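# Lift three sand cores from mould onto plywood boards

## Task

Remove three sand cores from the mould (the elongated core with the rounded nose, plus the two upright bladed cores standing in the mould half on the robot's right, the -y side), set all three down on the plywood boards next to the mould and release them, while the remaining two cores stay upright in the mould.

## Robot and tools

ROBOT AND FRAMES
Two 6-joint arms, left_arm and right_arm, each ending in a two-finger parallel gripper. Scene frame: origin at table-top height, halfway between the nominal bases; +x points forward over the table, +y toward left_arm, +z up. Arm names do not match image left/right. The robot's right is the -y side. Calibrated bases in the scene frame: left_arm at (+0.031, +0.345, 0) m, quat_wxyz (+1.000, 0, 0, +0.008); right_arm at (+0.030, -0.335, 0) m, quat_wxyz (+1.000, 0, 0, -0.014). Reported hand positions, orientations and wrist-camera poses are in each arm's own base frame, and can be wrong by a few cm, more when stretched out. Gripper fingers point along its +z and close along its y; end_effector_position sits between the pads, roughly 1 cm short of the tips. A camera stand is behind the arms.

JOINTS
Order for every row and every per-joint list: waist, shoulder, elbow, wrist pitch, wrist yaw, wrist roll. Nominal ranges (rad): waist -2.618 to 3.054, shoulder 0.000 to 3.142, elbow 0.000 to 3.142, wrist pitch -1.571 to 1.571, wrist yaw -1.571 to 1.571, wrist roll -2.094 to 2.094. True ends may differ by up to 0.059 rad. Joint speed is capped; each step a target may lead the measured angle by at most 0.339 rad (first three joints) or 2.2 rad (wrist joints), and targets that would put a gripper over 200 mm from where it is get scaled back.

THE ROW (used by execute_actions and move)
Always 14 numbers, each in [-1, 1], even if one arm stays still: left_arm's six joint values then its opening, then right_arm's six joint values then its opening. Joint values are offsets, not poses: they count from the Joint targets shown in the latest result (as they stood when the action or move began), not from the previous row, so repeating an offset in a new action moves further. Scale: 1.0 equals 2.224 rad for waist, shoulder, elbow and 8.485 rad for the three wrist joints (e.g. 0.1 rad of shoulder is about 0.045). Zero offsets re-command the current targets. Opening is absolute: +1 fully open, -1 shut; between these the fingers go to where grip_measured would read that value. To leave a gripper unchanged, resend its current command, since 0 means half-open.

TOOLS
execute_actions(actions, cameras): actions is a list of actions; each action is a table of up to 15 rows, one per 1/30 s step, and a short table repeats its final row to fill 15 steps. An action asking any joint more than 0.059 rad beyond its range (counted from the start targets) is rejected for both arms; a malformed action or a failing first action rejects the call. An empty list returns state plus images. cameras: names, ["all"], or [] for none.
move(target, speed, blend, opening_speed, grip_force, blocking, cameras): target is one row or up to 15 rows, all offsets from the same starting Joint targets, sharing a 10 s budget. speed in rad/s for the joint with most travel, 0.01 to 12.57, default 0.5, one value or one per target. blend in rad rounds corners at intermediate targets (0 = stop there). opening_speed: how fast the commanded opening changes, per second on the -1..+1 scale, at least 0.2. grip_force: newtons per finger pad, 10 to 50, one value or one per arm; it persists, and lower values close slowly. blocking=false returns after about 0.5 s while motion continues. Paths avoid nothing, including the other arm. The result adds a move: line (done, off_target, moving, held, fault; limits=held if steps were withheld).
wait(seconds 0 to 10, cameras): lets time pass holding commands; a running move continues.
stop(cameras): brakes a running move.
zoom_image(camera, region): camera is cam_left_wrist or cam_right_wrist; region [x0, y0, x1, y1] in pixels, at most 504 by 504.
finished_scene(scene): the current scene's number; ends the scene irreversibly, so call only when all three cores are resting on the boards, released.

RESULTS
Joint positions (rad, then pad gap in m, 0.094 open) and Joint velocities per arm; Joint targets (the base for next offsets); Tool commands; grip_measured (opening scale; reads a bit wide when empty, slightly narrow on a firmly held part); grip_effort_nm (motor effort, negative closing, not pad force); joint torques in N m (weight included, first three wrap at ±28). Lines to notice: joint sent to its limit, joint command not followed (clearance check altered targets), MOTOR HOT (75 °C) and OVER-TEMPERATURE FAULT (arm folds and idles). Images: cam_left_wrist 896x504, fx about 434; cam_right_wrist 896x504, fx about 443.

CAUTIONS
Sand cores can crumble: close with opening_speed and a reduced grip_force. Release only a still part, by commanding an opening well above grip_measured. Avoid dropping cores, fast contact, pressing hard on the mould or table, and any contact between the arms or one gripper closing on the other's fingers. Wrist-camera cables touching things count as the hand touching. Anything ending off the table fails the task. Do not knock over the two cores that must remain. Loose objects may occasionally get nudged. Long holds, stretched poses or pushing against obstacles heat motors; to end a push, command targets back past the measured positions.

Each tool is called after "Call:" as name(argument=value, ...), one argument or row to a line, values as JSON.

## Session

Task done in practice. Now scene 2.

Call:
execute_actions(
  actions=[],
)

Scene clock: 0.00 s.
left_arm: end_effector_position=(+0.3491, -0.0518, +0.2090) grip_measured=+1.000 grip_effort_nm=n/a end_effector_quat_wxyz=(+0.533, -0.007, +0.815, -0.226) | right_arm: end_effector_position=(+0.3047, +0.0784, +0.1820) grip_measured=+1.000 grip_effort_nm=n/a end_effector_quat_wxyz=(+0.477, +0.034, +0.863, +0.162)
Joint positions: left_arm=[0.064 1.008 0.577 0.059 0.429 -0.249 0.094] | right_arm=[0.21 0.845 0.563 -0.234 -0.068 0.329 0.094]
Joint velocities: within noise
Joint torques (N m): no reading
Heat: left arm: 35 °C; right arm: 33 °C.
Joint targets: left_arm=[0.064 1.000 0.586 0.063 0.431 -0.247] | right_arm=[0.210 0.838 0.575 -0.230 -0.068 0.327]
Tool commands: left_gripper/opening=+1.0 right_gripper/opening=+1.0

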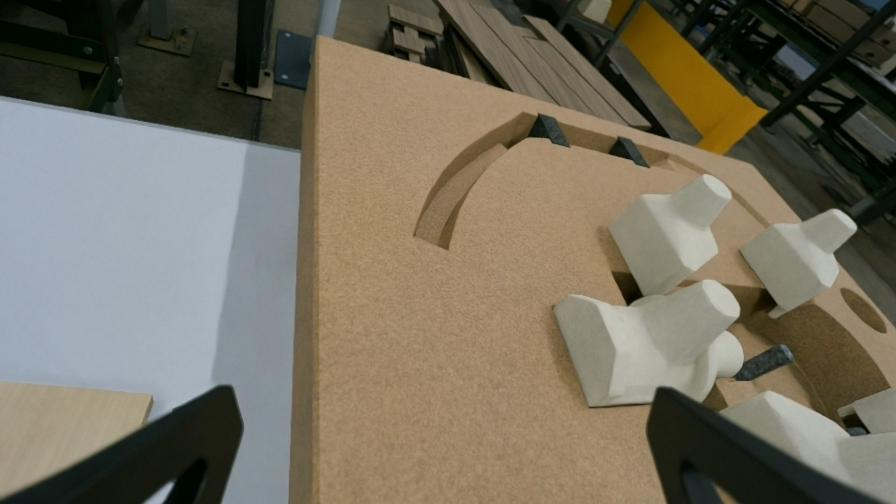

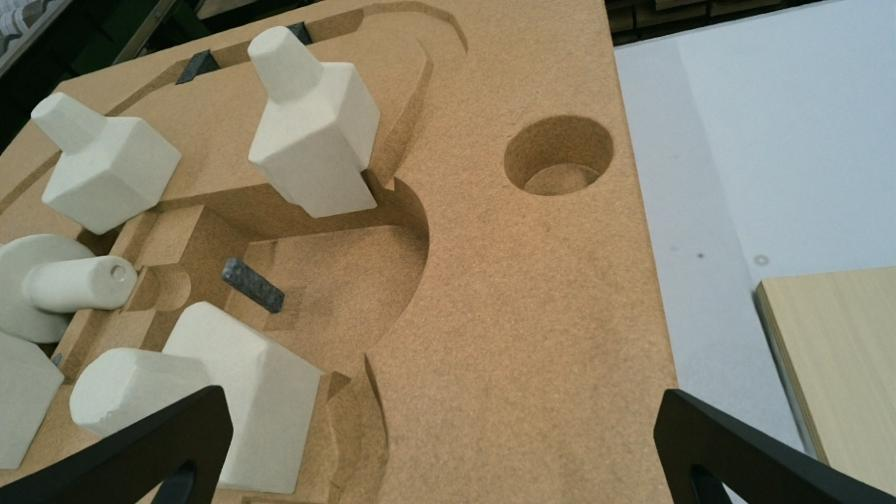

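Call:
move(
  target=[0.1061,0.2567,0.6223,-0.1795,-0.0508,0.0291,1,-0.1394,0.3296,0.6272,-0.145,0.008,-0.0385,1],
  speed=0.8,
  cameras=["all"],
)

Scene clock: 7.13 s.
left_arm: end_effector_position=(+0.3276, +0.0985, +0.3119) grip_measured=+1.000 grip_effort_nm=0.03 end_effector_quat_wxyz=(+0.249, -0.143, +0.957, +0.032) | right_arm: end_effector_position=(+0.3425, -0.0305, +0.3085) grip_measured=+1.000 grip_effort_nm=0.03 end_effector_quat_wxyz=(+0.247, +0.048, +0.968, -0.008)
Joint positions: left_arm=[0.294 1.558 1.947 -1.453 0.009 -0.006 0.094] | right_arm=[-0.095 1.563 1.94 -1.447 -0.006 0.006 0.094]
Joint torques (N m): left_arm=[0.51 -4.19 6.26 1.33 -0.07 0.02] | right_arm=[-0.5 -4.41 7.17 0.78 0.05 -0.11]
Heat: left arm: 36 °C; right arm: 35 °C.
Joint targets: left_arm=[0.300 1.571 1.970 -1.460 0.000 0.000] | right_arm=[-0.100 1.571 1.970 -1.461 0.000 0.000]
move: done

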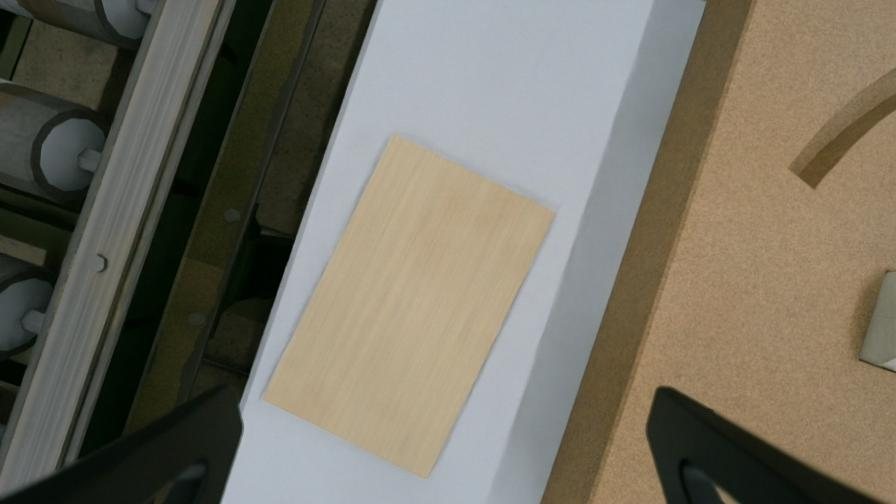

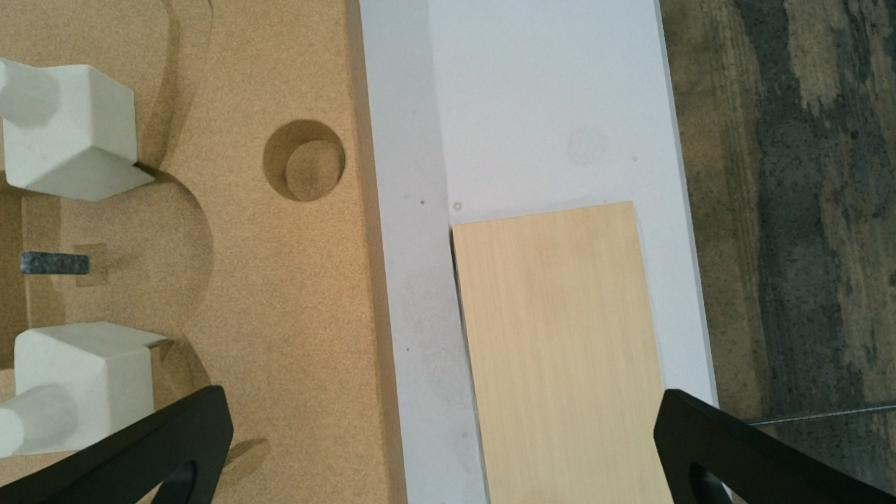

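Call:
move(
  target=[-0.3822,0.1884,0.1736,-0.0009,0,0,1,0.2338,0.1884,0.1736,0.0045,0,0,1],
  speed=0.8,
  cameras=["all"],
)

Scene clock: 20.17 s.
left_arm: end_effector_position=(+0.3782, -0.2351, +0.2790) grip_measured=+1.000 grip_effort_nm=0.03 end_effector_quat_wxyz=(+0.221, +0.266, +0.936, -0.066) | right_arm: end_effector_position=(+0.4113, +0.1871, +0.2763) grip_measured=+1.000 grip_effort_nm=0.03 end_effector_quat_wxyz=(+0.230, -0.202, +0.950, +0.051)
Joint positions: left_arm=[-0.557 1.977 2.334 -1.462 0.004 -0.004 0.094] | right_arm=[0.424 1.985 2.328 -1.436 -0.003 0.005 0.094]
Joint torques (N m): left_arm=[0.53 -7.64 6.32 1.24 -0.03 0.01] | right_arm=[-0.4 -8.08 7.17 0.97 0.02 -0.1]
Heat: left arm: 37 °C; right arm: 35 °C.
Joint targets: left_arm=[-0.550 1.990 2.357 -1.468 0.000 0.001] | right_arm=[0.419 1.991 2.357 -1.422 0.000 0.000]
move: done

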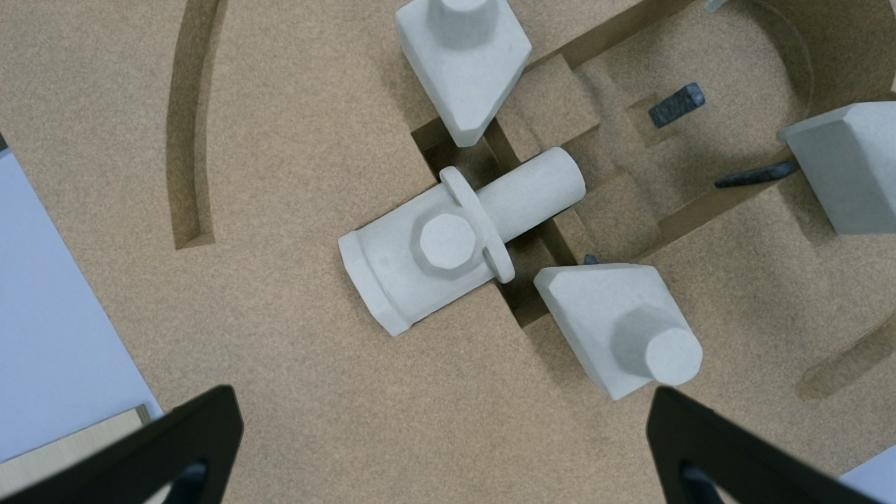

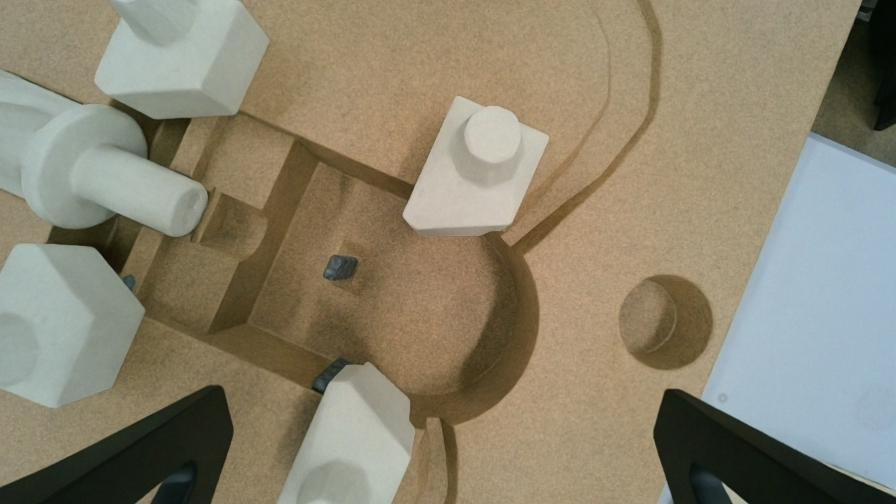

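Call:
move(
  target=[
    [-0.0643,-0.045,-0.1349,0.0354,-0.0318,-0.0377,1,-0.1659,-0.0634,-0.1156,-0.0092,-0.0589,-0.0943,1],
    [-0.1287,-0.1538,-0.3925,0.0831,-0.066,-0.0761,1,-0.2188,-0.1196,-0.4384,0.0153,-0.1267,-0.1992,1],
  ],
  speed=0.8,
  blend=[0.15,0],
  cameras=["all"],
)

Scene clock: 46.80 s.
left_arm: end_effector_position=(+0.3582, -0.2543, +0.2065) grip_measured=+1.000 grip_effort_nm=0.03 end_effector_quat_wxyz=(+0.380, +0.013, +0.925, -0.003) | right_arm: end_effector_position=(+0.3107, +0.1379, +0.1855) grip_measured=+1.000 grip_effort_nm=0.02 end_effector_quat_wxyz=(-0.349, +0.610, -0.617, -0.354)
Joint positions: left_arm=[-0.831 1.686 1.492 -0.778 -0.535 -0.634 0.094] | right_arm=[-0.06 1.755 1.389 -1.307 -1.038 -1.676 0.094]
Joint torques (N m): left_arm=[-0.46 -10.18 4.66 1.64 -0.58 -0.18] | right_arm=[-0.62 -9.24 4.34 0.11 -0.77 -0.18]
Heat: left arm: 37 °C; right arm: 35 °C.
Joint targets: left_arm=[-0.837 1.648 1.484 -0.763 -0.560 -0.645] | right_arm=[-0.067 1.724 1.381 -1.293 -1.075 -1.690]
move: off_target (left_arm, right_arm); left_arm: the shoulder is farthest, 0.038 rad from its target; right_arm: the wrist yaw is farthest, 0.037 rad from its target

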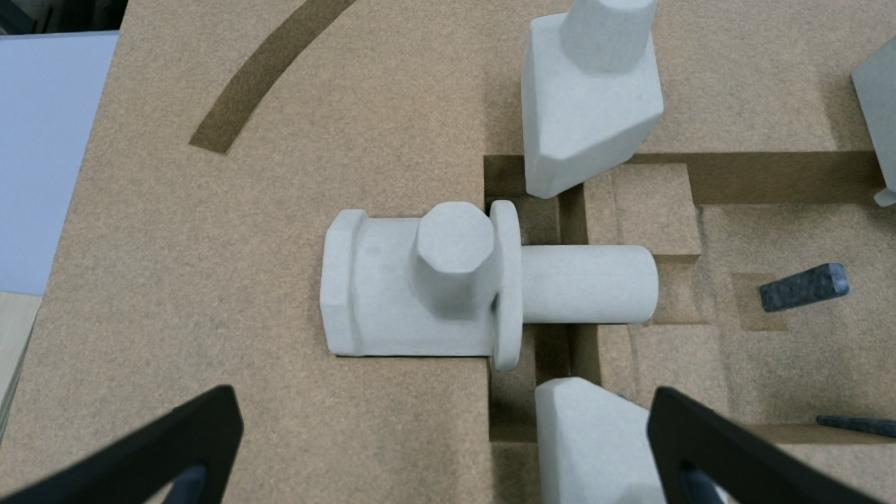

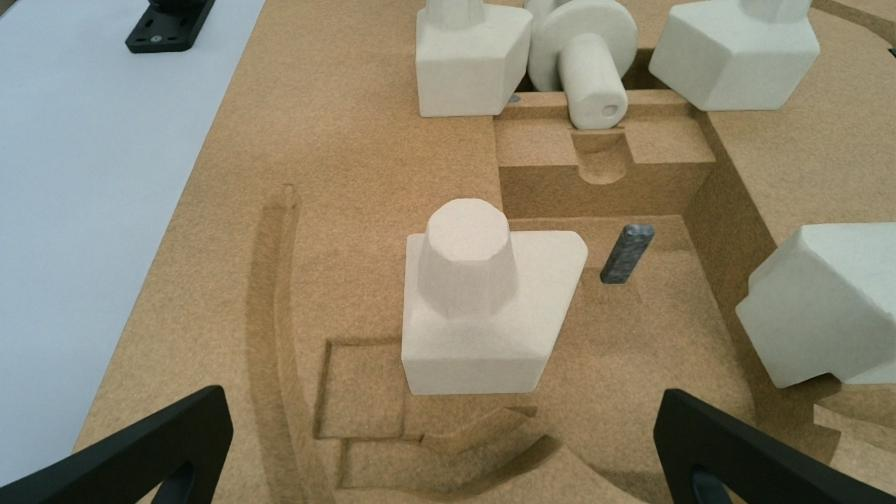

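Call:
move(
  target=[0.0481,0.0890,-0.0175,0.0284,0.0091,0.0118,1,0.0890,-0.0121,-0.0778,0.0567,0.0024,0.0451,1],
  speed=0.4,
  cameras=["all"],
)

Scene clock: 67.70 s.
left_arm: end_effector_position=(+0.4103, -0.2584, +0.1561) grip_measured=+1.000 grip_effort_nm=0.03 end_effector_quat_wxyz=(+0.384, +0.011, +0.923, -0.007) | right_arm: end_effector_position=(+0.3193, +0.1978, +0.1531) grip_measured=+1.000 grip_effort_nm=0.02 end_effector_quat_wxyz=(-0.356, +0.610, -0.614, -0.352)
Joint positions: left_arm=[-0.736 1.83 1.452 -0.539 -0.477 -0.548 0.094] | right_arm=[0.126 1.73 1.218 -0.829 -1.033 -1.308 0.094]
Joint torques (N m): left_arm=[0.55 -7.36 4.88 1.75 -0.27 -0.02] | right_arm=[0.39 -9.55 4.49 0.56 -0.62 -0.07]
Heat: left arm: 37 °C; right arm: 35 °C.
Joint targets: left_arm=[-0.730 1.846 1.445 -0.522 -0.483 -0.545] | right_arm=[0.131 1.697 1.208 -0.811 -1.055 -1.308]
move: done

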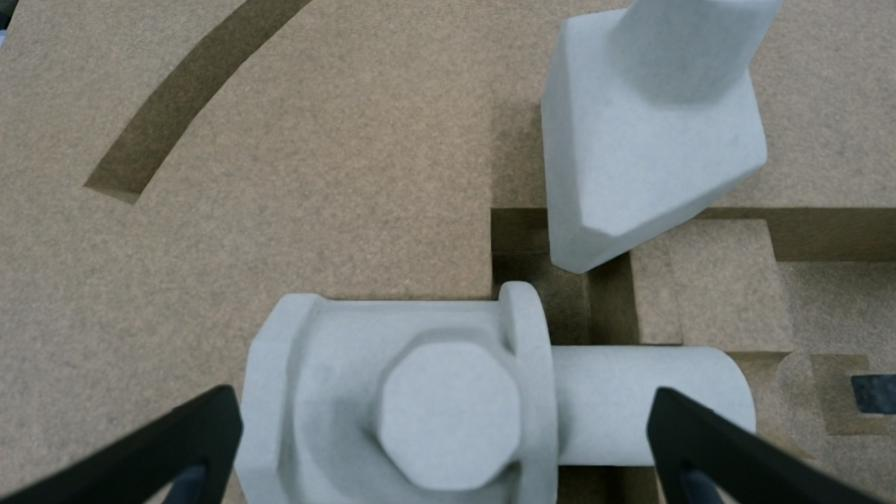

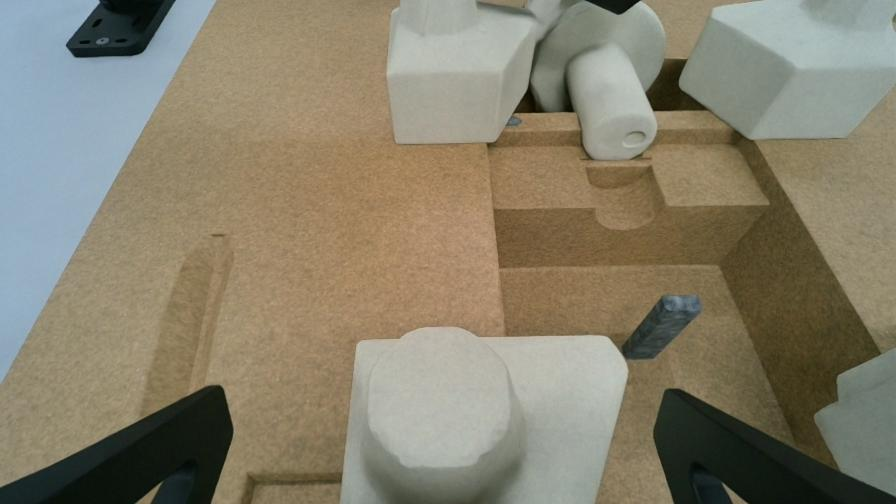

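Call:
move(
  target=[0,0,0,0,0,0,-0.9,0,0,0,0,0,0,-0.9],
  opening_speed=0.6,
  cameras=["all"],
)

Scene clock: 77.73 s.
left_arm: end_effector_position=(+0.4105, -0.2595, +0.1564) grip_measured=-0.303 grip_effort_nm=-1.00 end_effector_quat_wxyz=(+0.384, +0.011, +0.923, -0.010) | right_arm: end_effector_position=(+0.3195, +0.1978, +0.1532) grip_measured=-0.292 grip_effort_nm=-1.00 end_effector_quat_wxyz=(-0.356, +0.610, -0.614, -0.352)
Joint positions: left_arm=[-0.736 1.83 1.452 -0.535 -0.473 -0.548 0.033] | right_arm=[0.126 1.73 1.218 -0.828 -1.033 -1.306 0.033]
Joint torques (N m): left_arm=[0.46 -7.34 4.88 1.72 -0.32 -0.03] | right_arm=[0.38 -9.55 4.48 0.57 -0.61 -0.06]
Heat: left arm: 37 °C; right arm: 36 °C.
Joint targets: left_arm=[-0.730 1.846 1.445 -0.522 -0.483 -0.545] | right_arm=[0.131 1.697 1.208 -0.811 -1.055 -1.308]
move: done

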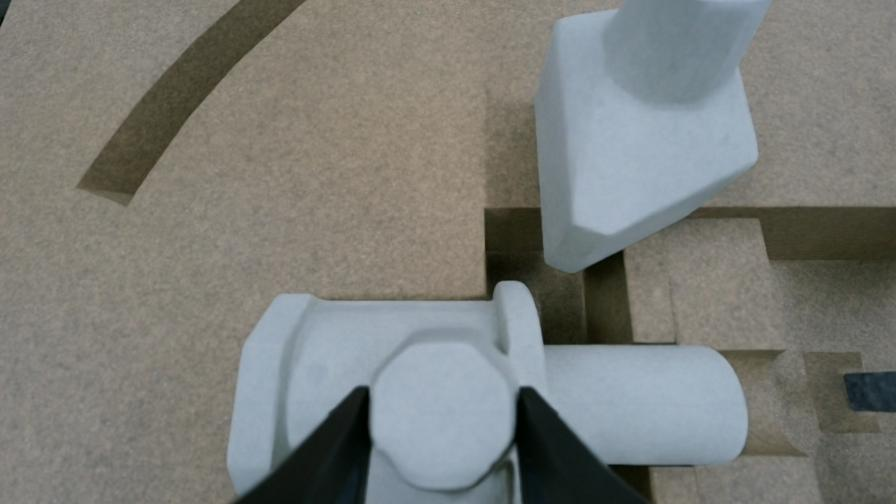

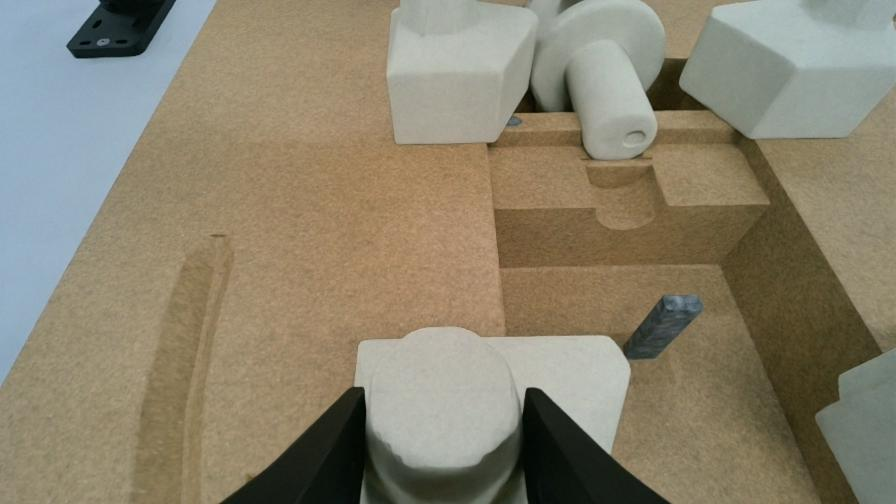

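Call:
move(
  target=[
    [0,-0.0139,0.0877,-0.0139,-0.0032,0,-0.9,0,-0.0117,0.0656,-0.0157,-0.0024,0,-0.9],
    [0,-0.0049,0.1821,-0.0328,-0.0032,0,-0.9,0,-0.0175,0.1298,-0.0339,-0.0024,0,-0.9],
    [0,0.0099,0.2558,-0.0476,-0.0032,0,-0.9,0,-0.0175,0.1298,-0.0339,-0.0024,0,-0.9],
  ],
  speed=0.25,
  blend=[0.03,0.03,0],
  cameras=["all"],
)

Scene clock: 93.23 s.
left_arm: end_effector_position=(+0.4095, -0.2606, +0.2667) grip_measured=-0.303 grip_effort_nm=-1.00 end_effector_quat_wxyz=(+0.379, +0.013, +0.925, -0.014) | right_arm: end_effector_position=(+0.3211, +0.1947, +0.2120) grip_measured=-0.293 grip_effort_nm=-1.00 end_effector_quat_wxyz=(-0.342, +0.611, -0.626, -0.344)
Joint positions: left_arm=[-0.734 1.874 1.959 -1.004 -0.46 -0.549 0.033] | right_arm=[0.126 1.706 1.45 -1.102 -0.998 -1.303 0.033]
Joint torques (N m): left_arm=[0.36 -9.07 9.94 2.41 -0.79 -0.01] | right_arm=[0.39 -10.73 9.17 0.42 -1.14 -0.09]
Heat: left arm: 37 °C; right arm: 38 °C.
Joint targets: left_arm=[-0.730 1.868 2.013 -0.926 -0.510 -0.545] | right_arm=[0.131 1.658 1.497 -1.099 -1.075 -1.308]
move: off_target (left_arm, right_arm); left_arm: the wrist pitch is farthest, 0.078 rad from its target; right_arm: the wrist yaw is farthest, 0.077 rad from its target

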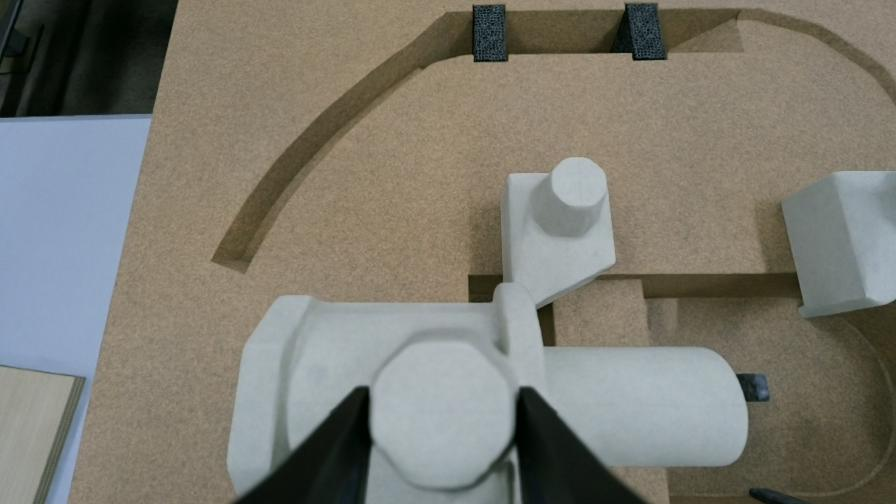

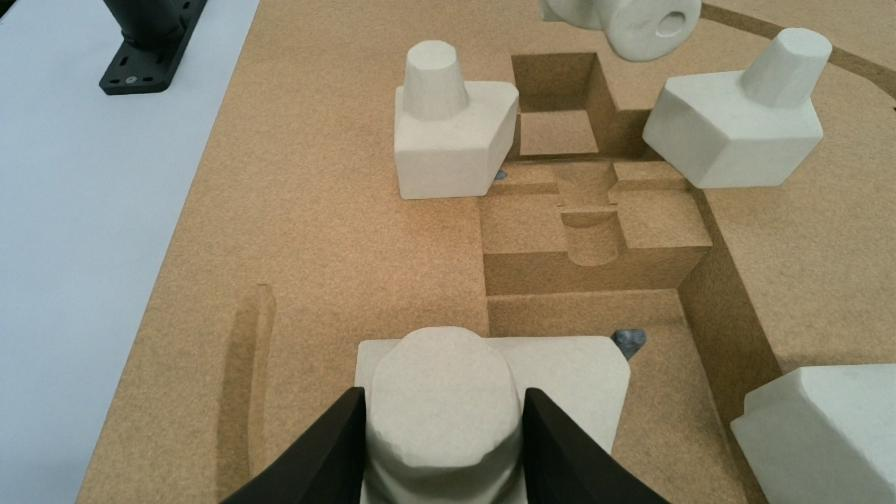

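Call:
move(
  target=[
    [0.2383,-0.1655,-0.2082,0.0196,0.0306,0.0324,-0.9,-0.0409,0.0369,0.1362,-0.0473,0.0937,-0.0132,-0.9],
    [0.5126,-0.3476,-0.4240,0.0414,0.0601,0.0642,-0.9,-0.0589,-0.1556,-0.1821,-0.0209,0.1956,-0.0310,-0.9],
  ],
  speed=0.5,
  blend=[0.1,0],
  cameras=["all"],
)

Scene clock: 121.27 s.
left_arm: end_effector_position=(+0.3091, +0.1353, +0.2185) grip_measured=-0.303 grip_effort_nm=-1.00 end_effector_quat_wxyz=(+0.373, -0.191, +0.905, +0.079) | right_arm: end_effector_position=(+0.2188, -0.0876, +0.1458) grip_measured=-0.293 grip_effort_nm=-1.00 end_effector_quat_wxyz=(+0.173, +0.681, -0.686, +0.192)
Joint positions: left_arm=[0.405 1.147 1.055 -0.697 -0.008 -0.008 0.033] | right_arm=[0.006 1.344 1.09 -1.292 0.522 -1.564 0.033]
Joint torques (N m): left_arm=[0.38 -6.93 6.95 3.11 0.11 0.03] | right_arm=[-0.57 -6.2 5.29 0.31 0.86 -0.12]
Heat: left arm: 42 °C; right arm: 39 °C.
Joint targets: left_arm=[0.411 1.095 1.071 -0.575 0.000 -0.001] | right_arm=[0.000 1.312 1.092 -1.277 0.585 -1.571]
move: off_target (left_arm, right_arm); left_arm: the wrist pitch is farthest, 0.122 rad from its target; right_arm: the wrist yaw is farthest, 0.063 rad from its target

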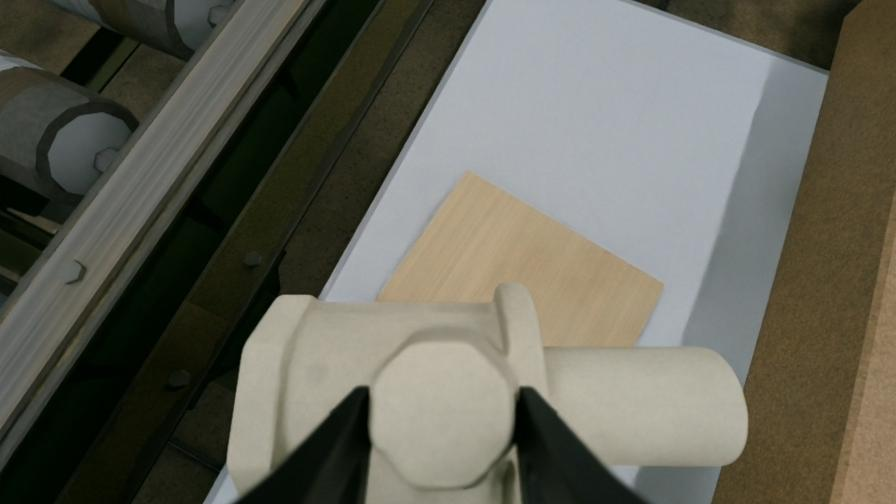

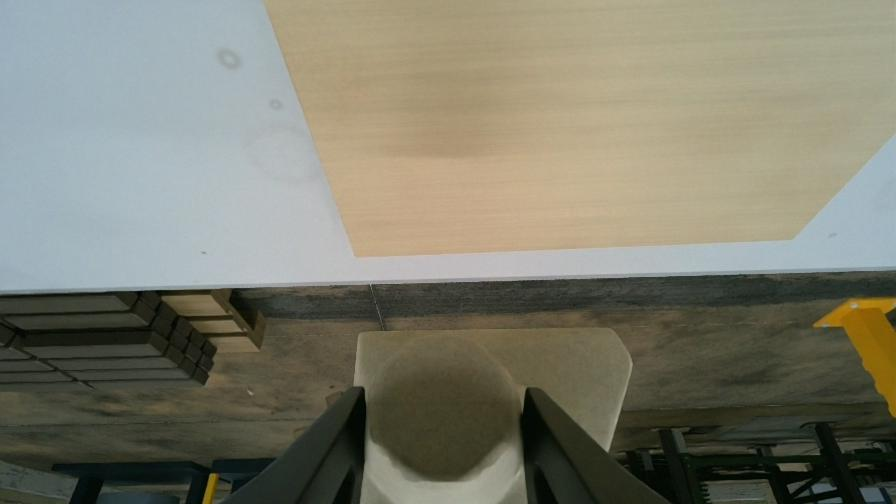

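Call:
move(
  target=[0,0.0135,-0.1511,0.0440,0,0,-0.9,0,0.0468,-0.1376,0.0433,0,0,-0.9],
  speed=0.25,
  cameras=["all"],
)

Scene clock: 135.50 s.
left_arm: end_effector_position=(+0.3119, +0.1364, +0.1389) grip_measured=-0.303 grip_effort_nm=-1.00 end_effector_quat_wxyz=(+0.386, -0.190, +0.899, +0.081) | right_arm: end_effector_position=(+0.2209, -0.0969, +0.0765) grip_measured=-0.293 grip_effort_nm=-1.00 end_effector_quat_wxyz=(+0.185, +0.680, -0.679, +0.208)
Joint positions: left_arm=[0.405 1.146 0.717 -0.331 -0.007 -0.007 0.033] | right_arm=[-0.008 1.392 0.832 -0.969 0.562 -1.592 0.033]
Joint torques (N m): left_arm=[0.43 -4.45 7.05 3.24 0.11 0.02] | right_arm=[0.66 -1.91 1.54 0.75 0.47 0.2]
Heat: left arm: 45 °C; right arm: 38 °C.
Joint targets: left_arm=[0.411 1.125 0.735 -0.201 0.000 0.000] | right_arm=[0.000 1.417 0.786 -0.909 0.585 -1.571]
move: off_target (left_arm, right_arm); left_arm: the wrist pitch is farthest, 0.130 rad from its target; right_arm: the wrist pitch is farthest, 0.059 rad from its target

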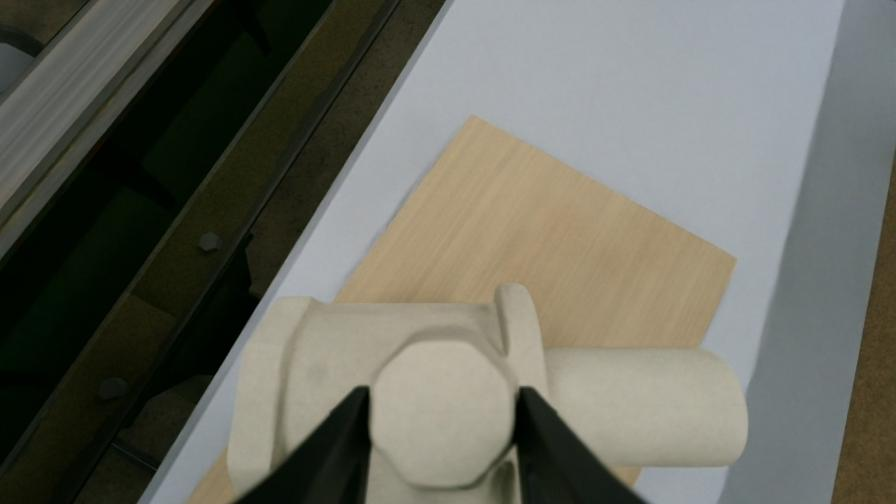

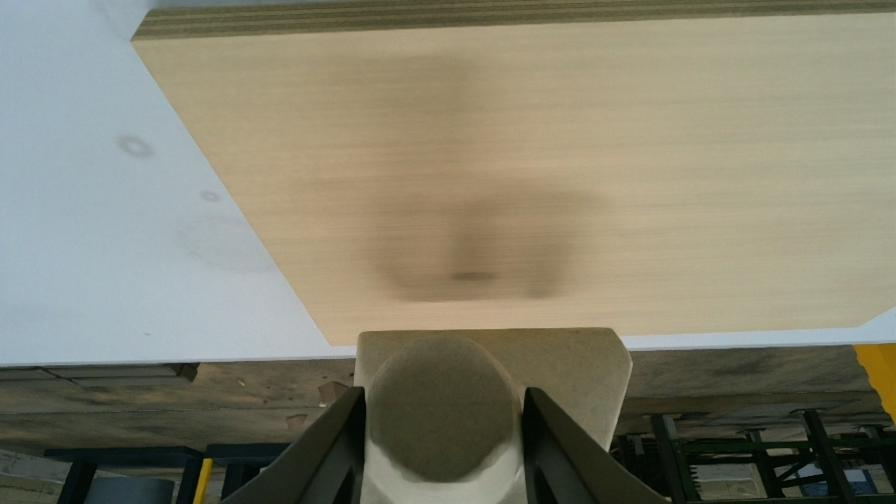

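Call:
move(
  target=[
    [0,0,-0.0252,0.0042,0,0,-0.9,0,-0.0472,0.1376,-0.0434,0,0,-0.9],
    [0,0,-0.0252,0.0042,0,0,-0.9,-0.1457,0.0328,0.2176,-0.0461,-0.0371,-0.0005,-0.9],
  ],
  speed=0.3,
  blend=[0.05,0],
  cameras=["all"],
)

Scene clock: 174.40 s.
left_arm: end_effector_position=(+0.3070, +0.1343, +0.1234) grip_measured=-0.303 grip_effort_nm=-1.00 end_effector_quat_wxyz=(+0.379, -0.190, +0.902, +0.080) | right_arm: end_effector_position=(+0.2290, -0.1214, +0.1295) grip_measured=-0.293 grip_effort_nm=-1.00 end_effector_quat_wxyz=(-0.095, -0.583, +0.803, -0.079)
Joint positions: left_arm=[0.405 1.146 0.664 -0.293 -0.007 -0.007 0.033] | right_arm=[-0.32 1.492 1.224 -1.285 0.247 -1.577 0.033]
Joint torques (N m): left_arm=[0.43 -4.4 6.67 3.19 0.09 0.01] | right_arm=[-0.38 -4.98 8.85 0 0.33 -0.01]
Heat: left arm: 56 °C; right arm: 35 °C.
Joint targets: left_arm=[0.411 1.125 0.678 -0.165 0.000 -0.001] | right_arm=[-0.325 1.489 1.270 -1.300 0.270 -1.575]
move: off_target (left_arm, right_arm); left_arm: the wrist pitch is farthest, 0.128 rad from its target; right_arm: the elbow is farthest, 0.046 rad from its target

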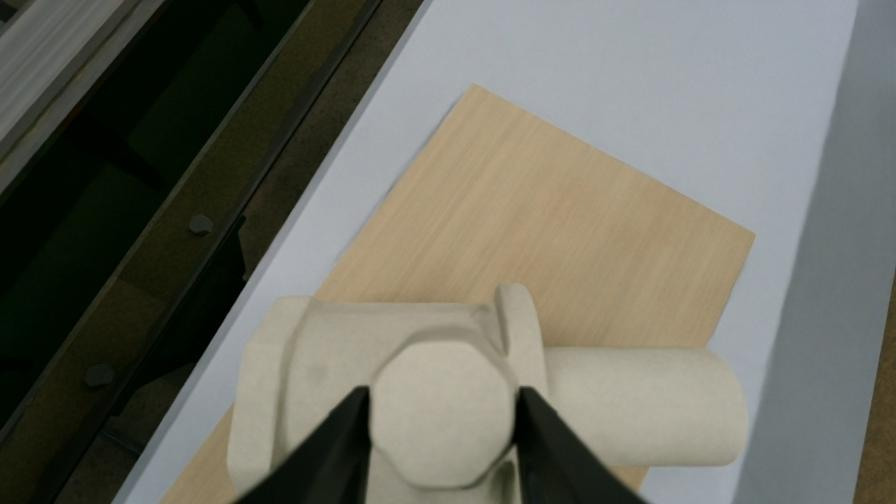

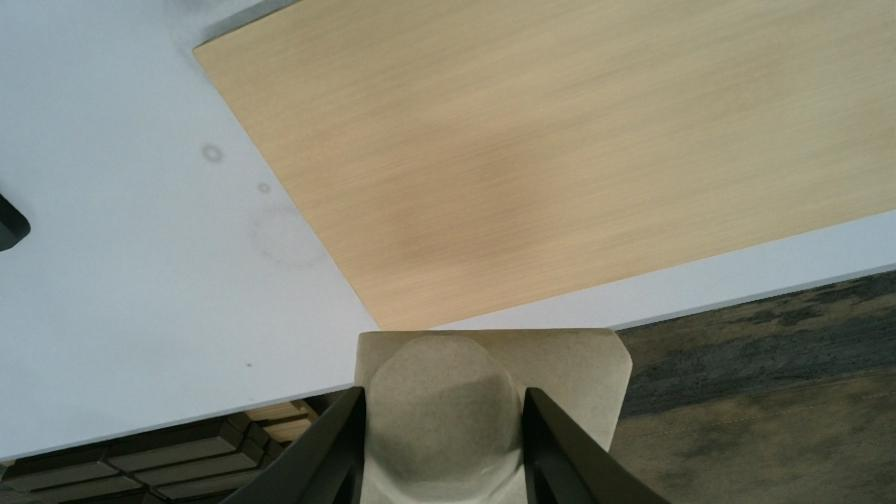

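Call:
move(
  target=[0,0,-0.0072,0.0019,0,0,-0.9,0,0.0135,-0.1030,0.0301,0,0,-0.9],
  speed=0.2,
  cameras=["cam_right_wrist"],
)

Scene clock: 192.30 s.
left_arm: end_effector_position=(+0.3084, +0.1349, +0.1227) grip_measured=-0.303 grip_effort_nm=-1.00 end_effector_quat_wxyz=(+0.385, -0.189, +0.900, +0.081) | right_arm: end_effector_position=(+0.2314, -0.1221, +0.0763) grip_measured=-0.293 grip_effort_nm=-1.00 end_effector_quat_wxyz=(-0.093, -0.582, +0.804, -0.082)
Joint positions: left_arm=[0.405 1.146 0.651 -0.267 -0.007 -0.006 0.033] | right_arm=[-0.32 1.523 1.039 -1.061 0.247 -1.577 0.033]
Joint torques (N m): left_arm=[0.47 -4.44 6.37 3.11 0.1 0.02] | right_arm=[-0.39 -5.18 5.2 0.3 0.33 -0.01]
Heat: left arm: 57 °C; right arm: 37 °C.
Joint targets: left_arm=[0.411 1.125 0.663 -0.150 0.000 -0.001] | right_arm=[-0.325 1.519 1.041 -1.045 0.270 -1.575]
move: off_target (left_arm); left_arm: the wrist pitch is farthest, 0.118 rad from its target
Images, in order (width x height): cam_right_wrist 896x504.

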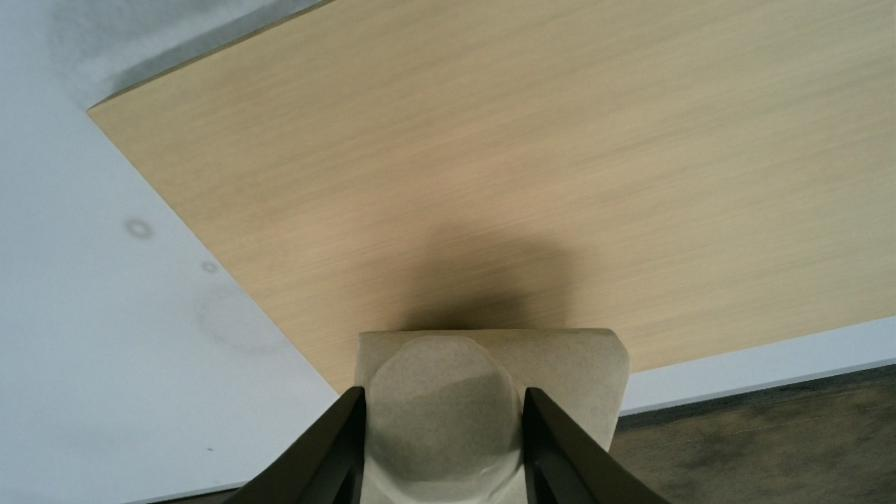

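Call:
move(
  target=[0,0,-0.0036,-0.0059,0,0,-0.9,0,0.0061,-0.0175,0.0062,0,0,-0.9],
  speed=0.1,
  cameras=["all"],
)

Scene clock: 196.10 s.
left_arm: end_effector_position=(+0.3077, +0.1346, +0.1219) grip_measured=-0.303 grip_effort_nm=-1.00 end_effector_quat_wxyz=(+0.383, -0.187, +0.901, +0.082) | right_arm: end_effector_position=(+0.2305, -0.1218, +0.0651) grip_measured=-0.293 grip_effort_nm=-1.00 end_effector_quat_wxyz=(-0.094, -0.582, +0.804, -0.080)
Joint positions: left_arm=[0.405 1.146 0.651 -0.272 -0.007 -0.002 0.033] | right_arm=[-0.32 1.534 1.003 -1.018 0.246 -1.577 0.033]
Joint torques (N m): left_arm=[0.44 -4.31 5.74 2.61 0.14 -0.06] | right_arm=[-0.38 -5.03 4.86 0.4 0.34 -0.01]
Heat: left arm: 57 °C; right arm: 37 °C.
Joint targets: left_arm=[0.411 1.125 0.655 -0.200 0.000 -0.001] | right_arm=[-0.325 1.533 1.002 -0.992 0.270 -1.575]
move: off_target (left_arm); left_arm: the wrist pitch is farthest, 0.071 rad from its target

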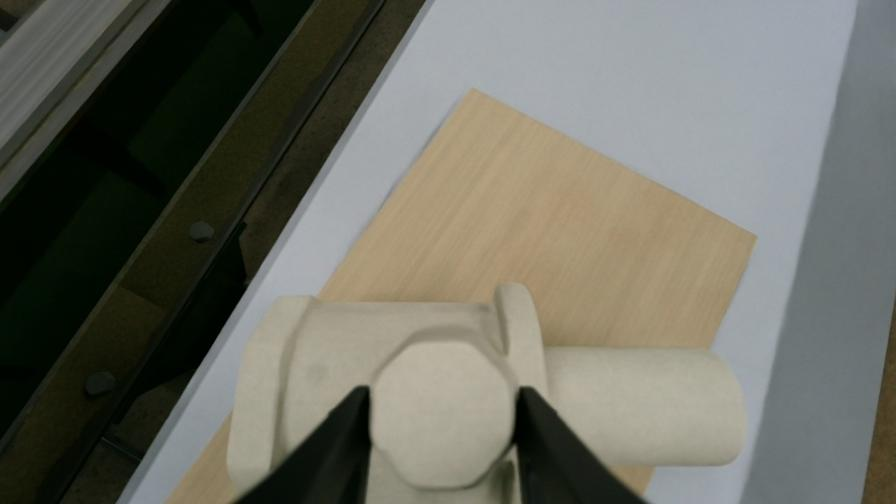

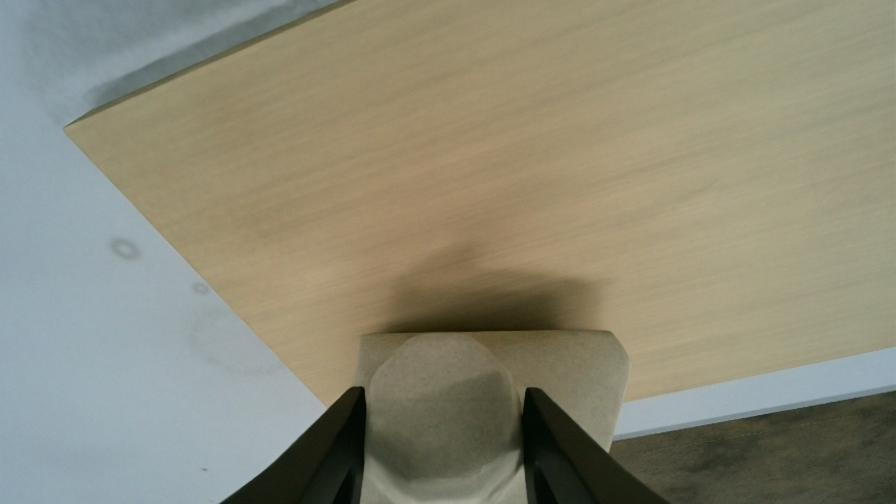

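Call:
move(
  target=[0,0,-0.0018,-0.0053,0,0,-0.9,0,0.0048,-0.0103,0.0039,0,0,-0.9],
  speed=0.1,
  cameras=["cam_right_wrist"],
)

Scene clock: 199.73 s.
left_arm: end_effector_position=(+0.3067, +0.1341, +0.1208) grip_measured=-0.303 grip_effort_nm=-1.00 end_effector_quat_wxyz=(+0.380, -0.184, +0.903, +0.083) | right_arm: end_effector_position=(+0.2315, -0.1221, +0.0615) grip_measured=-0.293 grip_effort_nm=-1.00 end_effector_quat_wxyz=(-0.091, -0.582, +0.804, -0.084)
Joint positions: left_arm=[0.405 1.146 0.651 -0.278 -0.007 0.007 0.033] | right_arm=[-0.32 1.534 0.988 -0.994 0.247 -1.577 0.033]
Joint torques (N m): left_arm=[0.4 -4.48 5.49 2.18 0.1 -0.11] | right_arm=[-0.39 -4.21 4.31 0.5 0.35 -0.01]
Heat: left arm: 56 °C; right arm: 36 °C.
Joint targets: left_arm=[0.411 1.125 0.651 -0.245 0.000 -0.001] | right_arm=[-0.325 1.544 0.979 -0.959 0.270 -1.575]
move: done
Images, in order (width x height): cam_right_wrist 896x504.

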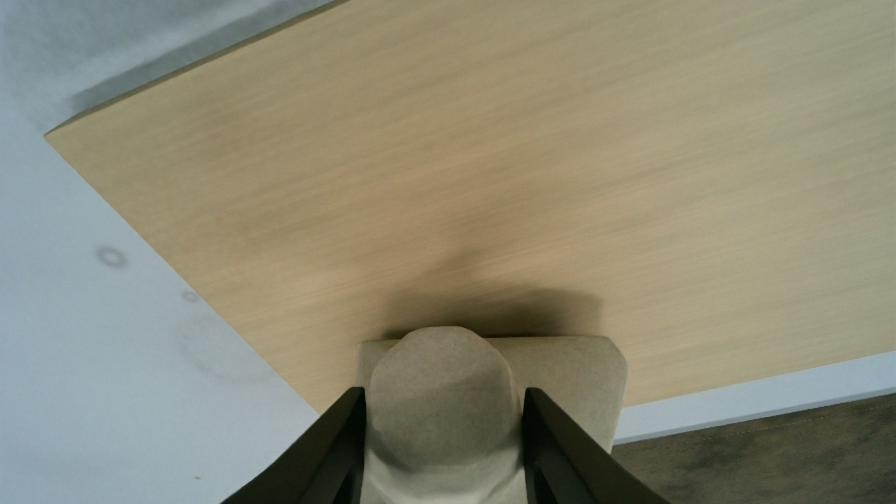

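Call:
move(
  target=[0,0,0,0,0,0,0.2,0,0.0048,-0.0103,0.0039,0,0,-0.9],
  speed=0.1,
  opening_speed=0.5,
  cameras=["all"],
)

Scene clock: 206.10 s.
left_arm: end_effector_position=(+0.3086, +0.1350, +0.1230) grip_measured=+0.198 grip_effort_nm=0.13 end_effector_quat_wxyz=(+0.385, -0.184, +0.900, +0.084) | right_arm: end_effector_position=(+0.2319, -0.1243, +0.0563) grip_measured=-0.293 grip_effort_nm=-1.00 end_effector_quat_wxyz=(-0.094, -0.581, +0.803, -0.089)
Joint positions: left_arm=[0.405 1.146 0.651 -0.266 -0.007 0.006 0.056] | right_arm=[-0.32 1.541 0.971 -0.965 0.258 -1.577 0.033]
Joint torques (N m): left_arm=[0.46 -4.37 5.46 2.07 0.1 -0.13] | right_arm=[-0.38 -3.93 3.84 0.54 0.23 -0.02]
Heat: left arm: 53 °C; right arm: 36 °C.
Joint targets: left_arm=[0.411 1.125 0.651 -0.244 0.000 -0.001] | right_arm=[-0.325 1.554 0.956 -0.926 0.270 -1.575]
move: off_target (right_arm); right_arm: the wrist pitch is farthest, 0.039 rad from its target

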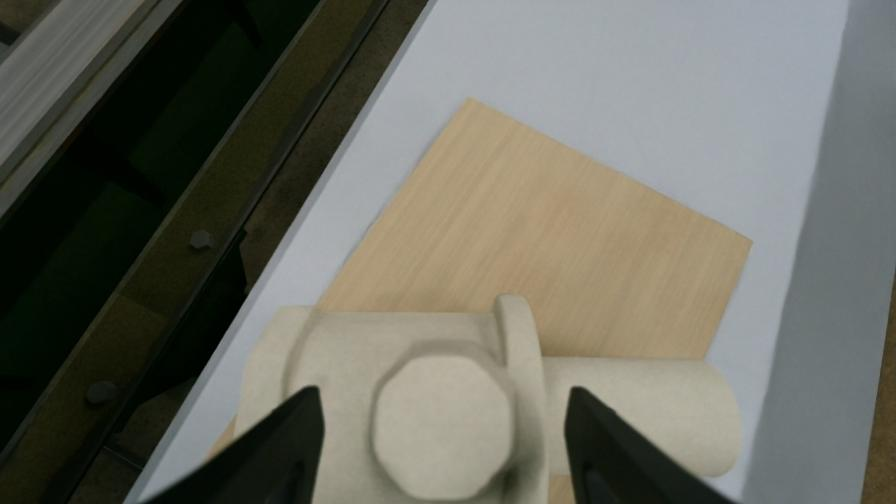

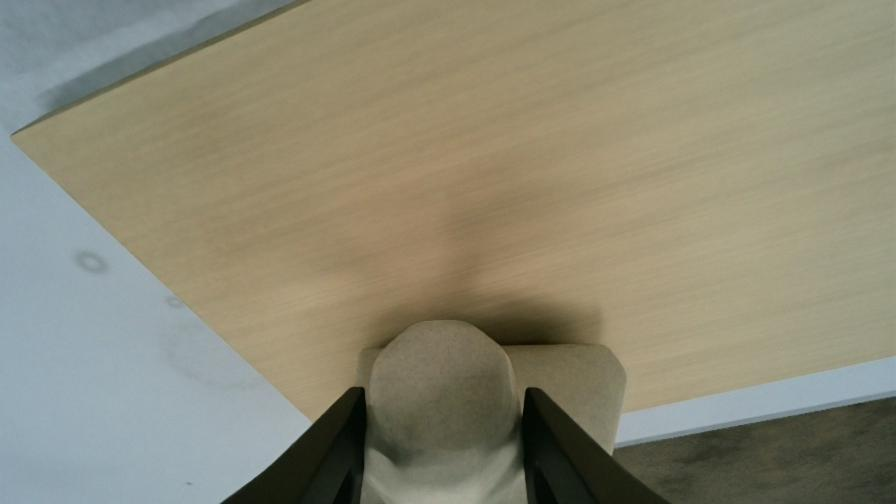

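Call:
move(
  target=[0,0,0.1664,-0.046,0,0,0.2,0,0.0048,-0.0103,0.0039,0,0,-0.9],
  speed=0.25,
  cameras=["all"],
)

Scene clock: 211.07 s.
left_arm: end_effector_position=(+0.3111, +0.1360, +0.2046) grip_measured=+0.198 grip_effort_nm=0.13 end_effector_quat_wxyz=(+0.374, -0.185, +0.905, +0.081) | right_arm: end_effector_position=(+0.2323, -0.1265, +0.0509) grip_measured=-0.293 grip_effort_nm=-1.00 end_effector_quat_wxyz=(-0.097, -0.580, +0.803, -0.095)
Joint positions: left_arm=[0.405 1.146 0.995 -0.635 -0.007 0.006 0.056] | right_arm=[-0.32 1.548 0.952 -0.934 0.269 -1.577 0.033]
Joint torques (N m): left_arm=[0.38 -4.53 7.83 1.79 0.09 -0.14] | right_arm=[-0.39 -3.67 3.54 0.56 0.13 -0.02]
Heat: left arm: 52 °C; right arm: 35 °C.
Joint targets: left_arm=[0.411 1.125 1.020 -0.635 0.000 -0.001] | right_arm=[-0.325 1.565 0.933 -0.893 0.270 -1.575]
move: off_target (right_arm); right_arm: the wrist pitch is farthest, 0.041 rad from its target

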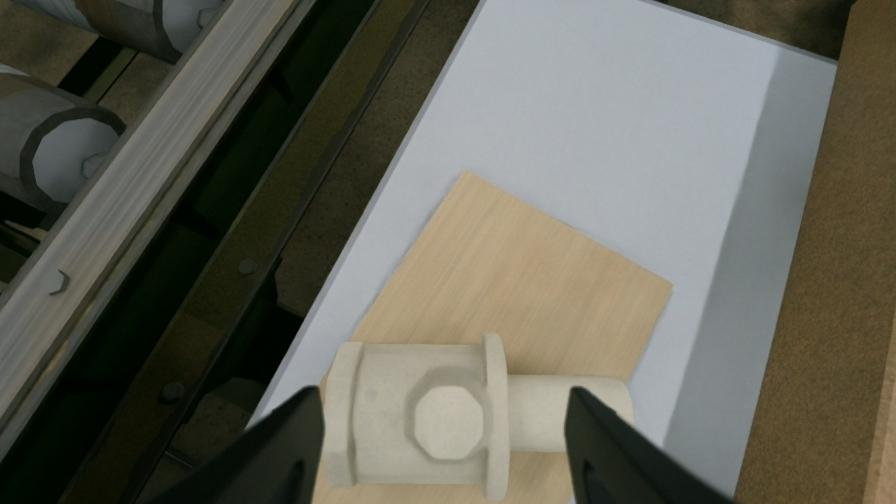

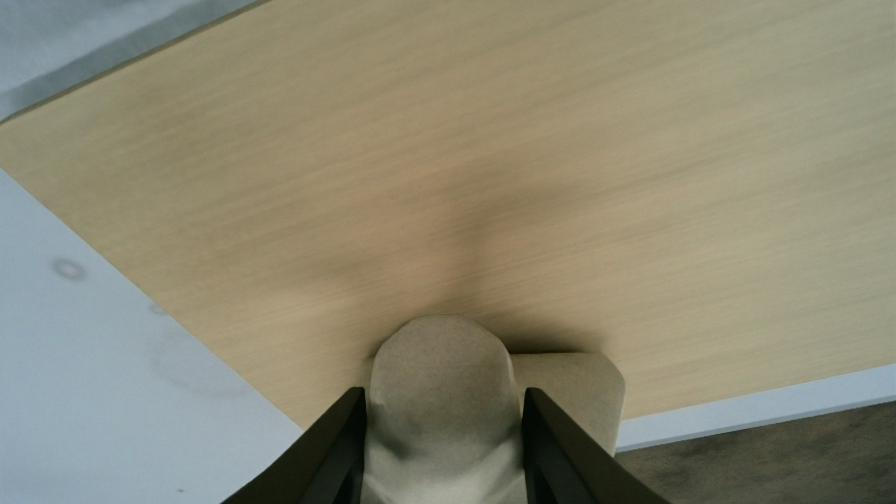

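Call:
move(
  target=[0,0,0,0,0,0,0.2,0,0.0028,-0.0065,0.0026,0,0,-0.9],
  speed=0.1,
  cameras=["cam_right_wrist"],
)

Scene clock: 217.47 s.
left_arm: end_effector_position=(+0.3111, +0.1360, +0.2045) grip_measured=+0.198 grip_effort_nm=0.13 end_effector_quat_wxyz=(+0.374, -0.185, +0.905, +0.081) | right_arm: end_effector_position=(+0.2325, -0.1272, +0.0473) grip_measured=-0.293 grip_effort_nm=-1.00 end_effector_quat_wxyz=(-0.098, -0.580, +0.803, -0.097)
Joint positions: left_arm=[0.405 1.146 0.995 -0.635 -0.007 0.006 0.056] | right_arm=[-0.32 1.552 0.94 -0.915 0.273 -1.577 0.033]
Joint torques (N m): left_arm=[0.4 -4.6 7.73 1.78 0.09 -0.13] | right_arm=[-0.38 -3.51 3.32 0.62 0.11 -0.01]
Heat: left arm: 50 °C; right arm: 35 °C.
Joint targets: left_arm=[0.411 1.125 1.020 -0.635 0.000 -0.001] | right_arm=[-0.325 1.571 0.918 -0.871 0.270 -1.575]
move: off_target (right_arm); right_arm: the wrist pitch is farthest, 0.044 rad from its target
Images, in order (width x height): cam_right_wrist 896x504.

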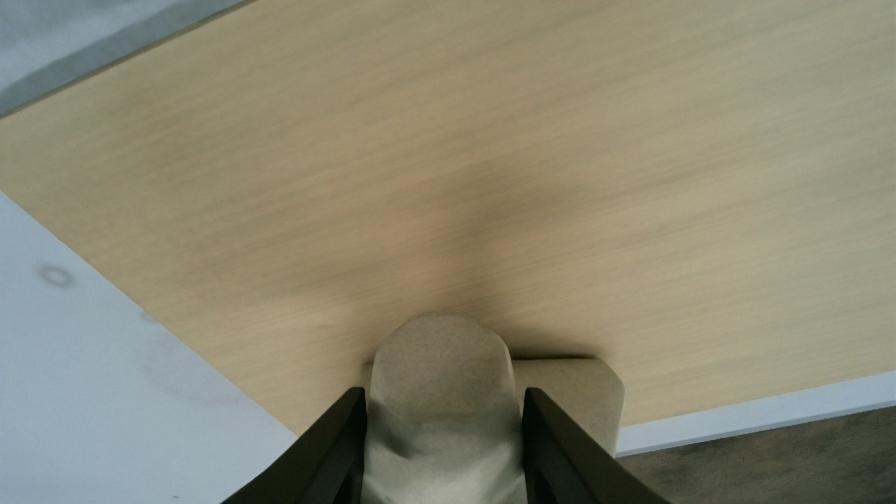

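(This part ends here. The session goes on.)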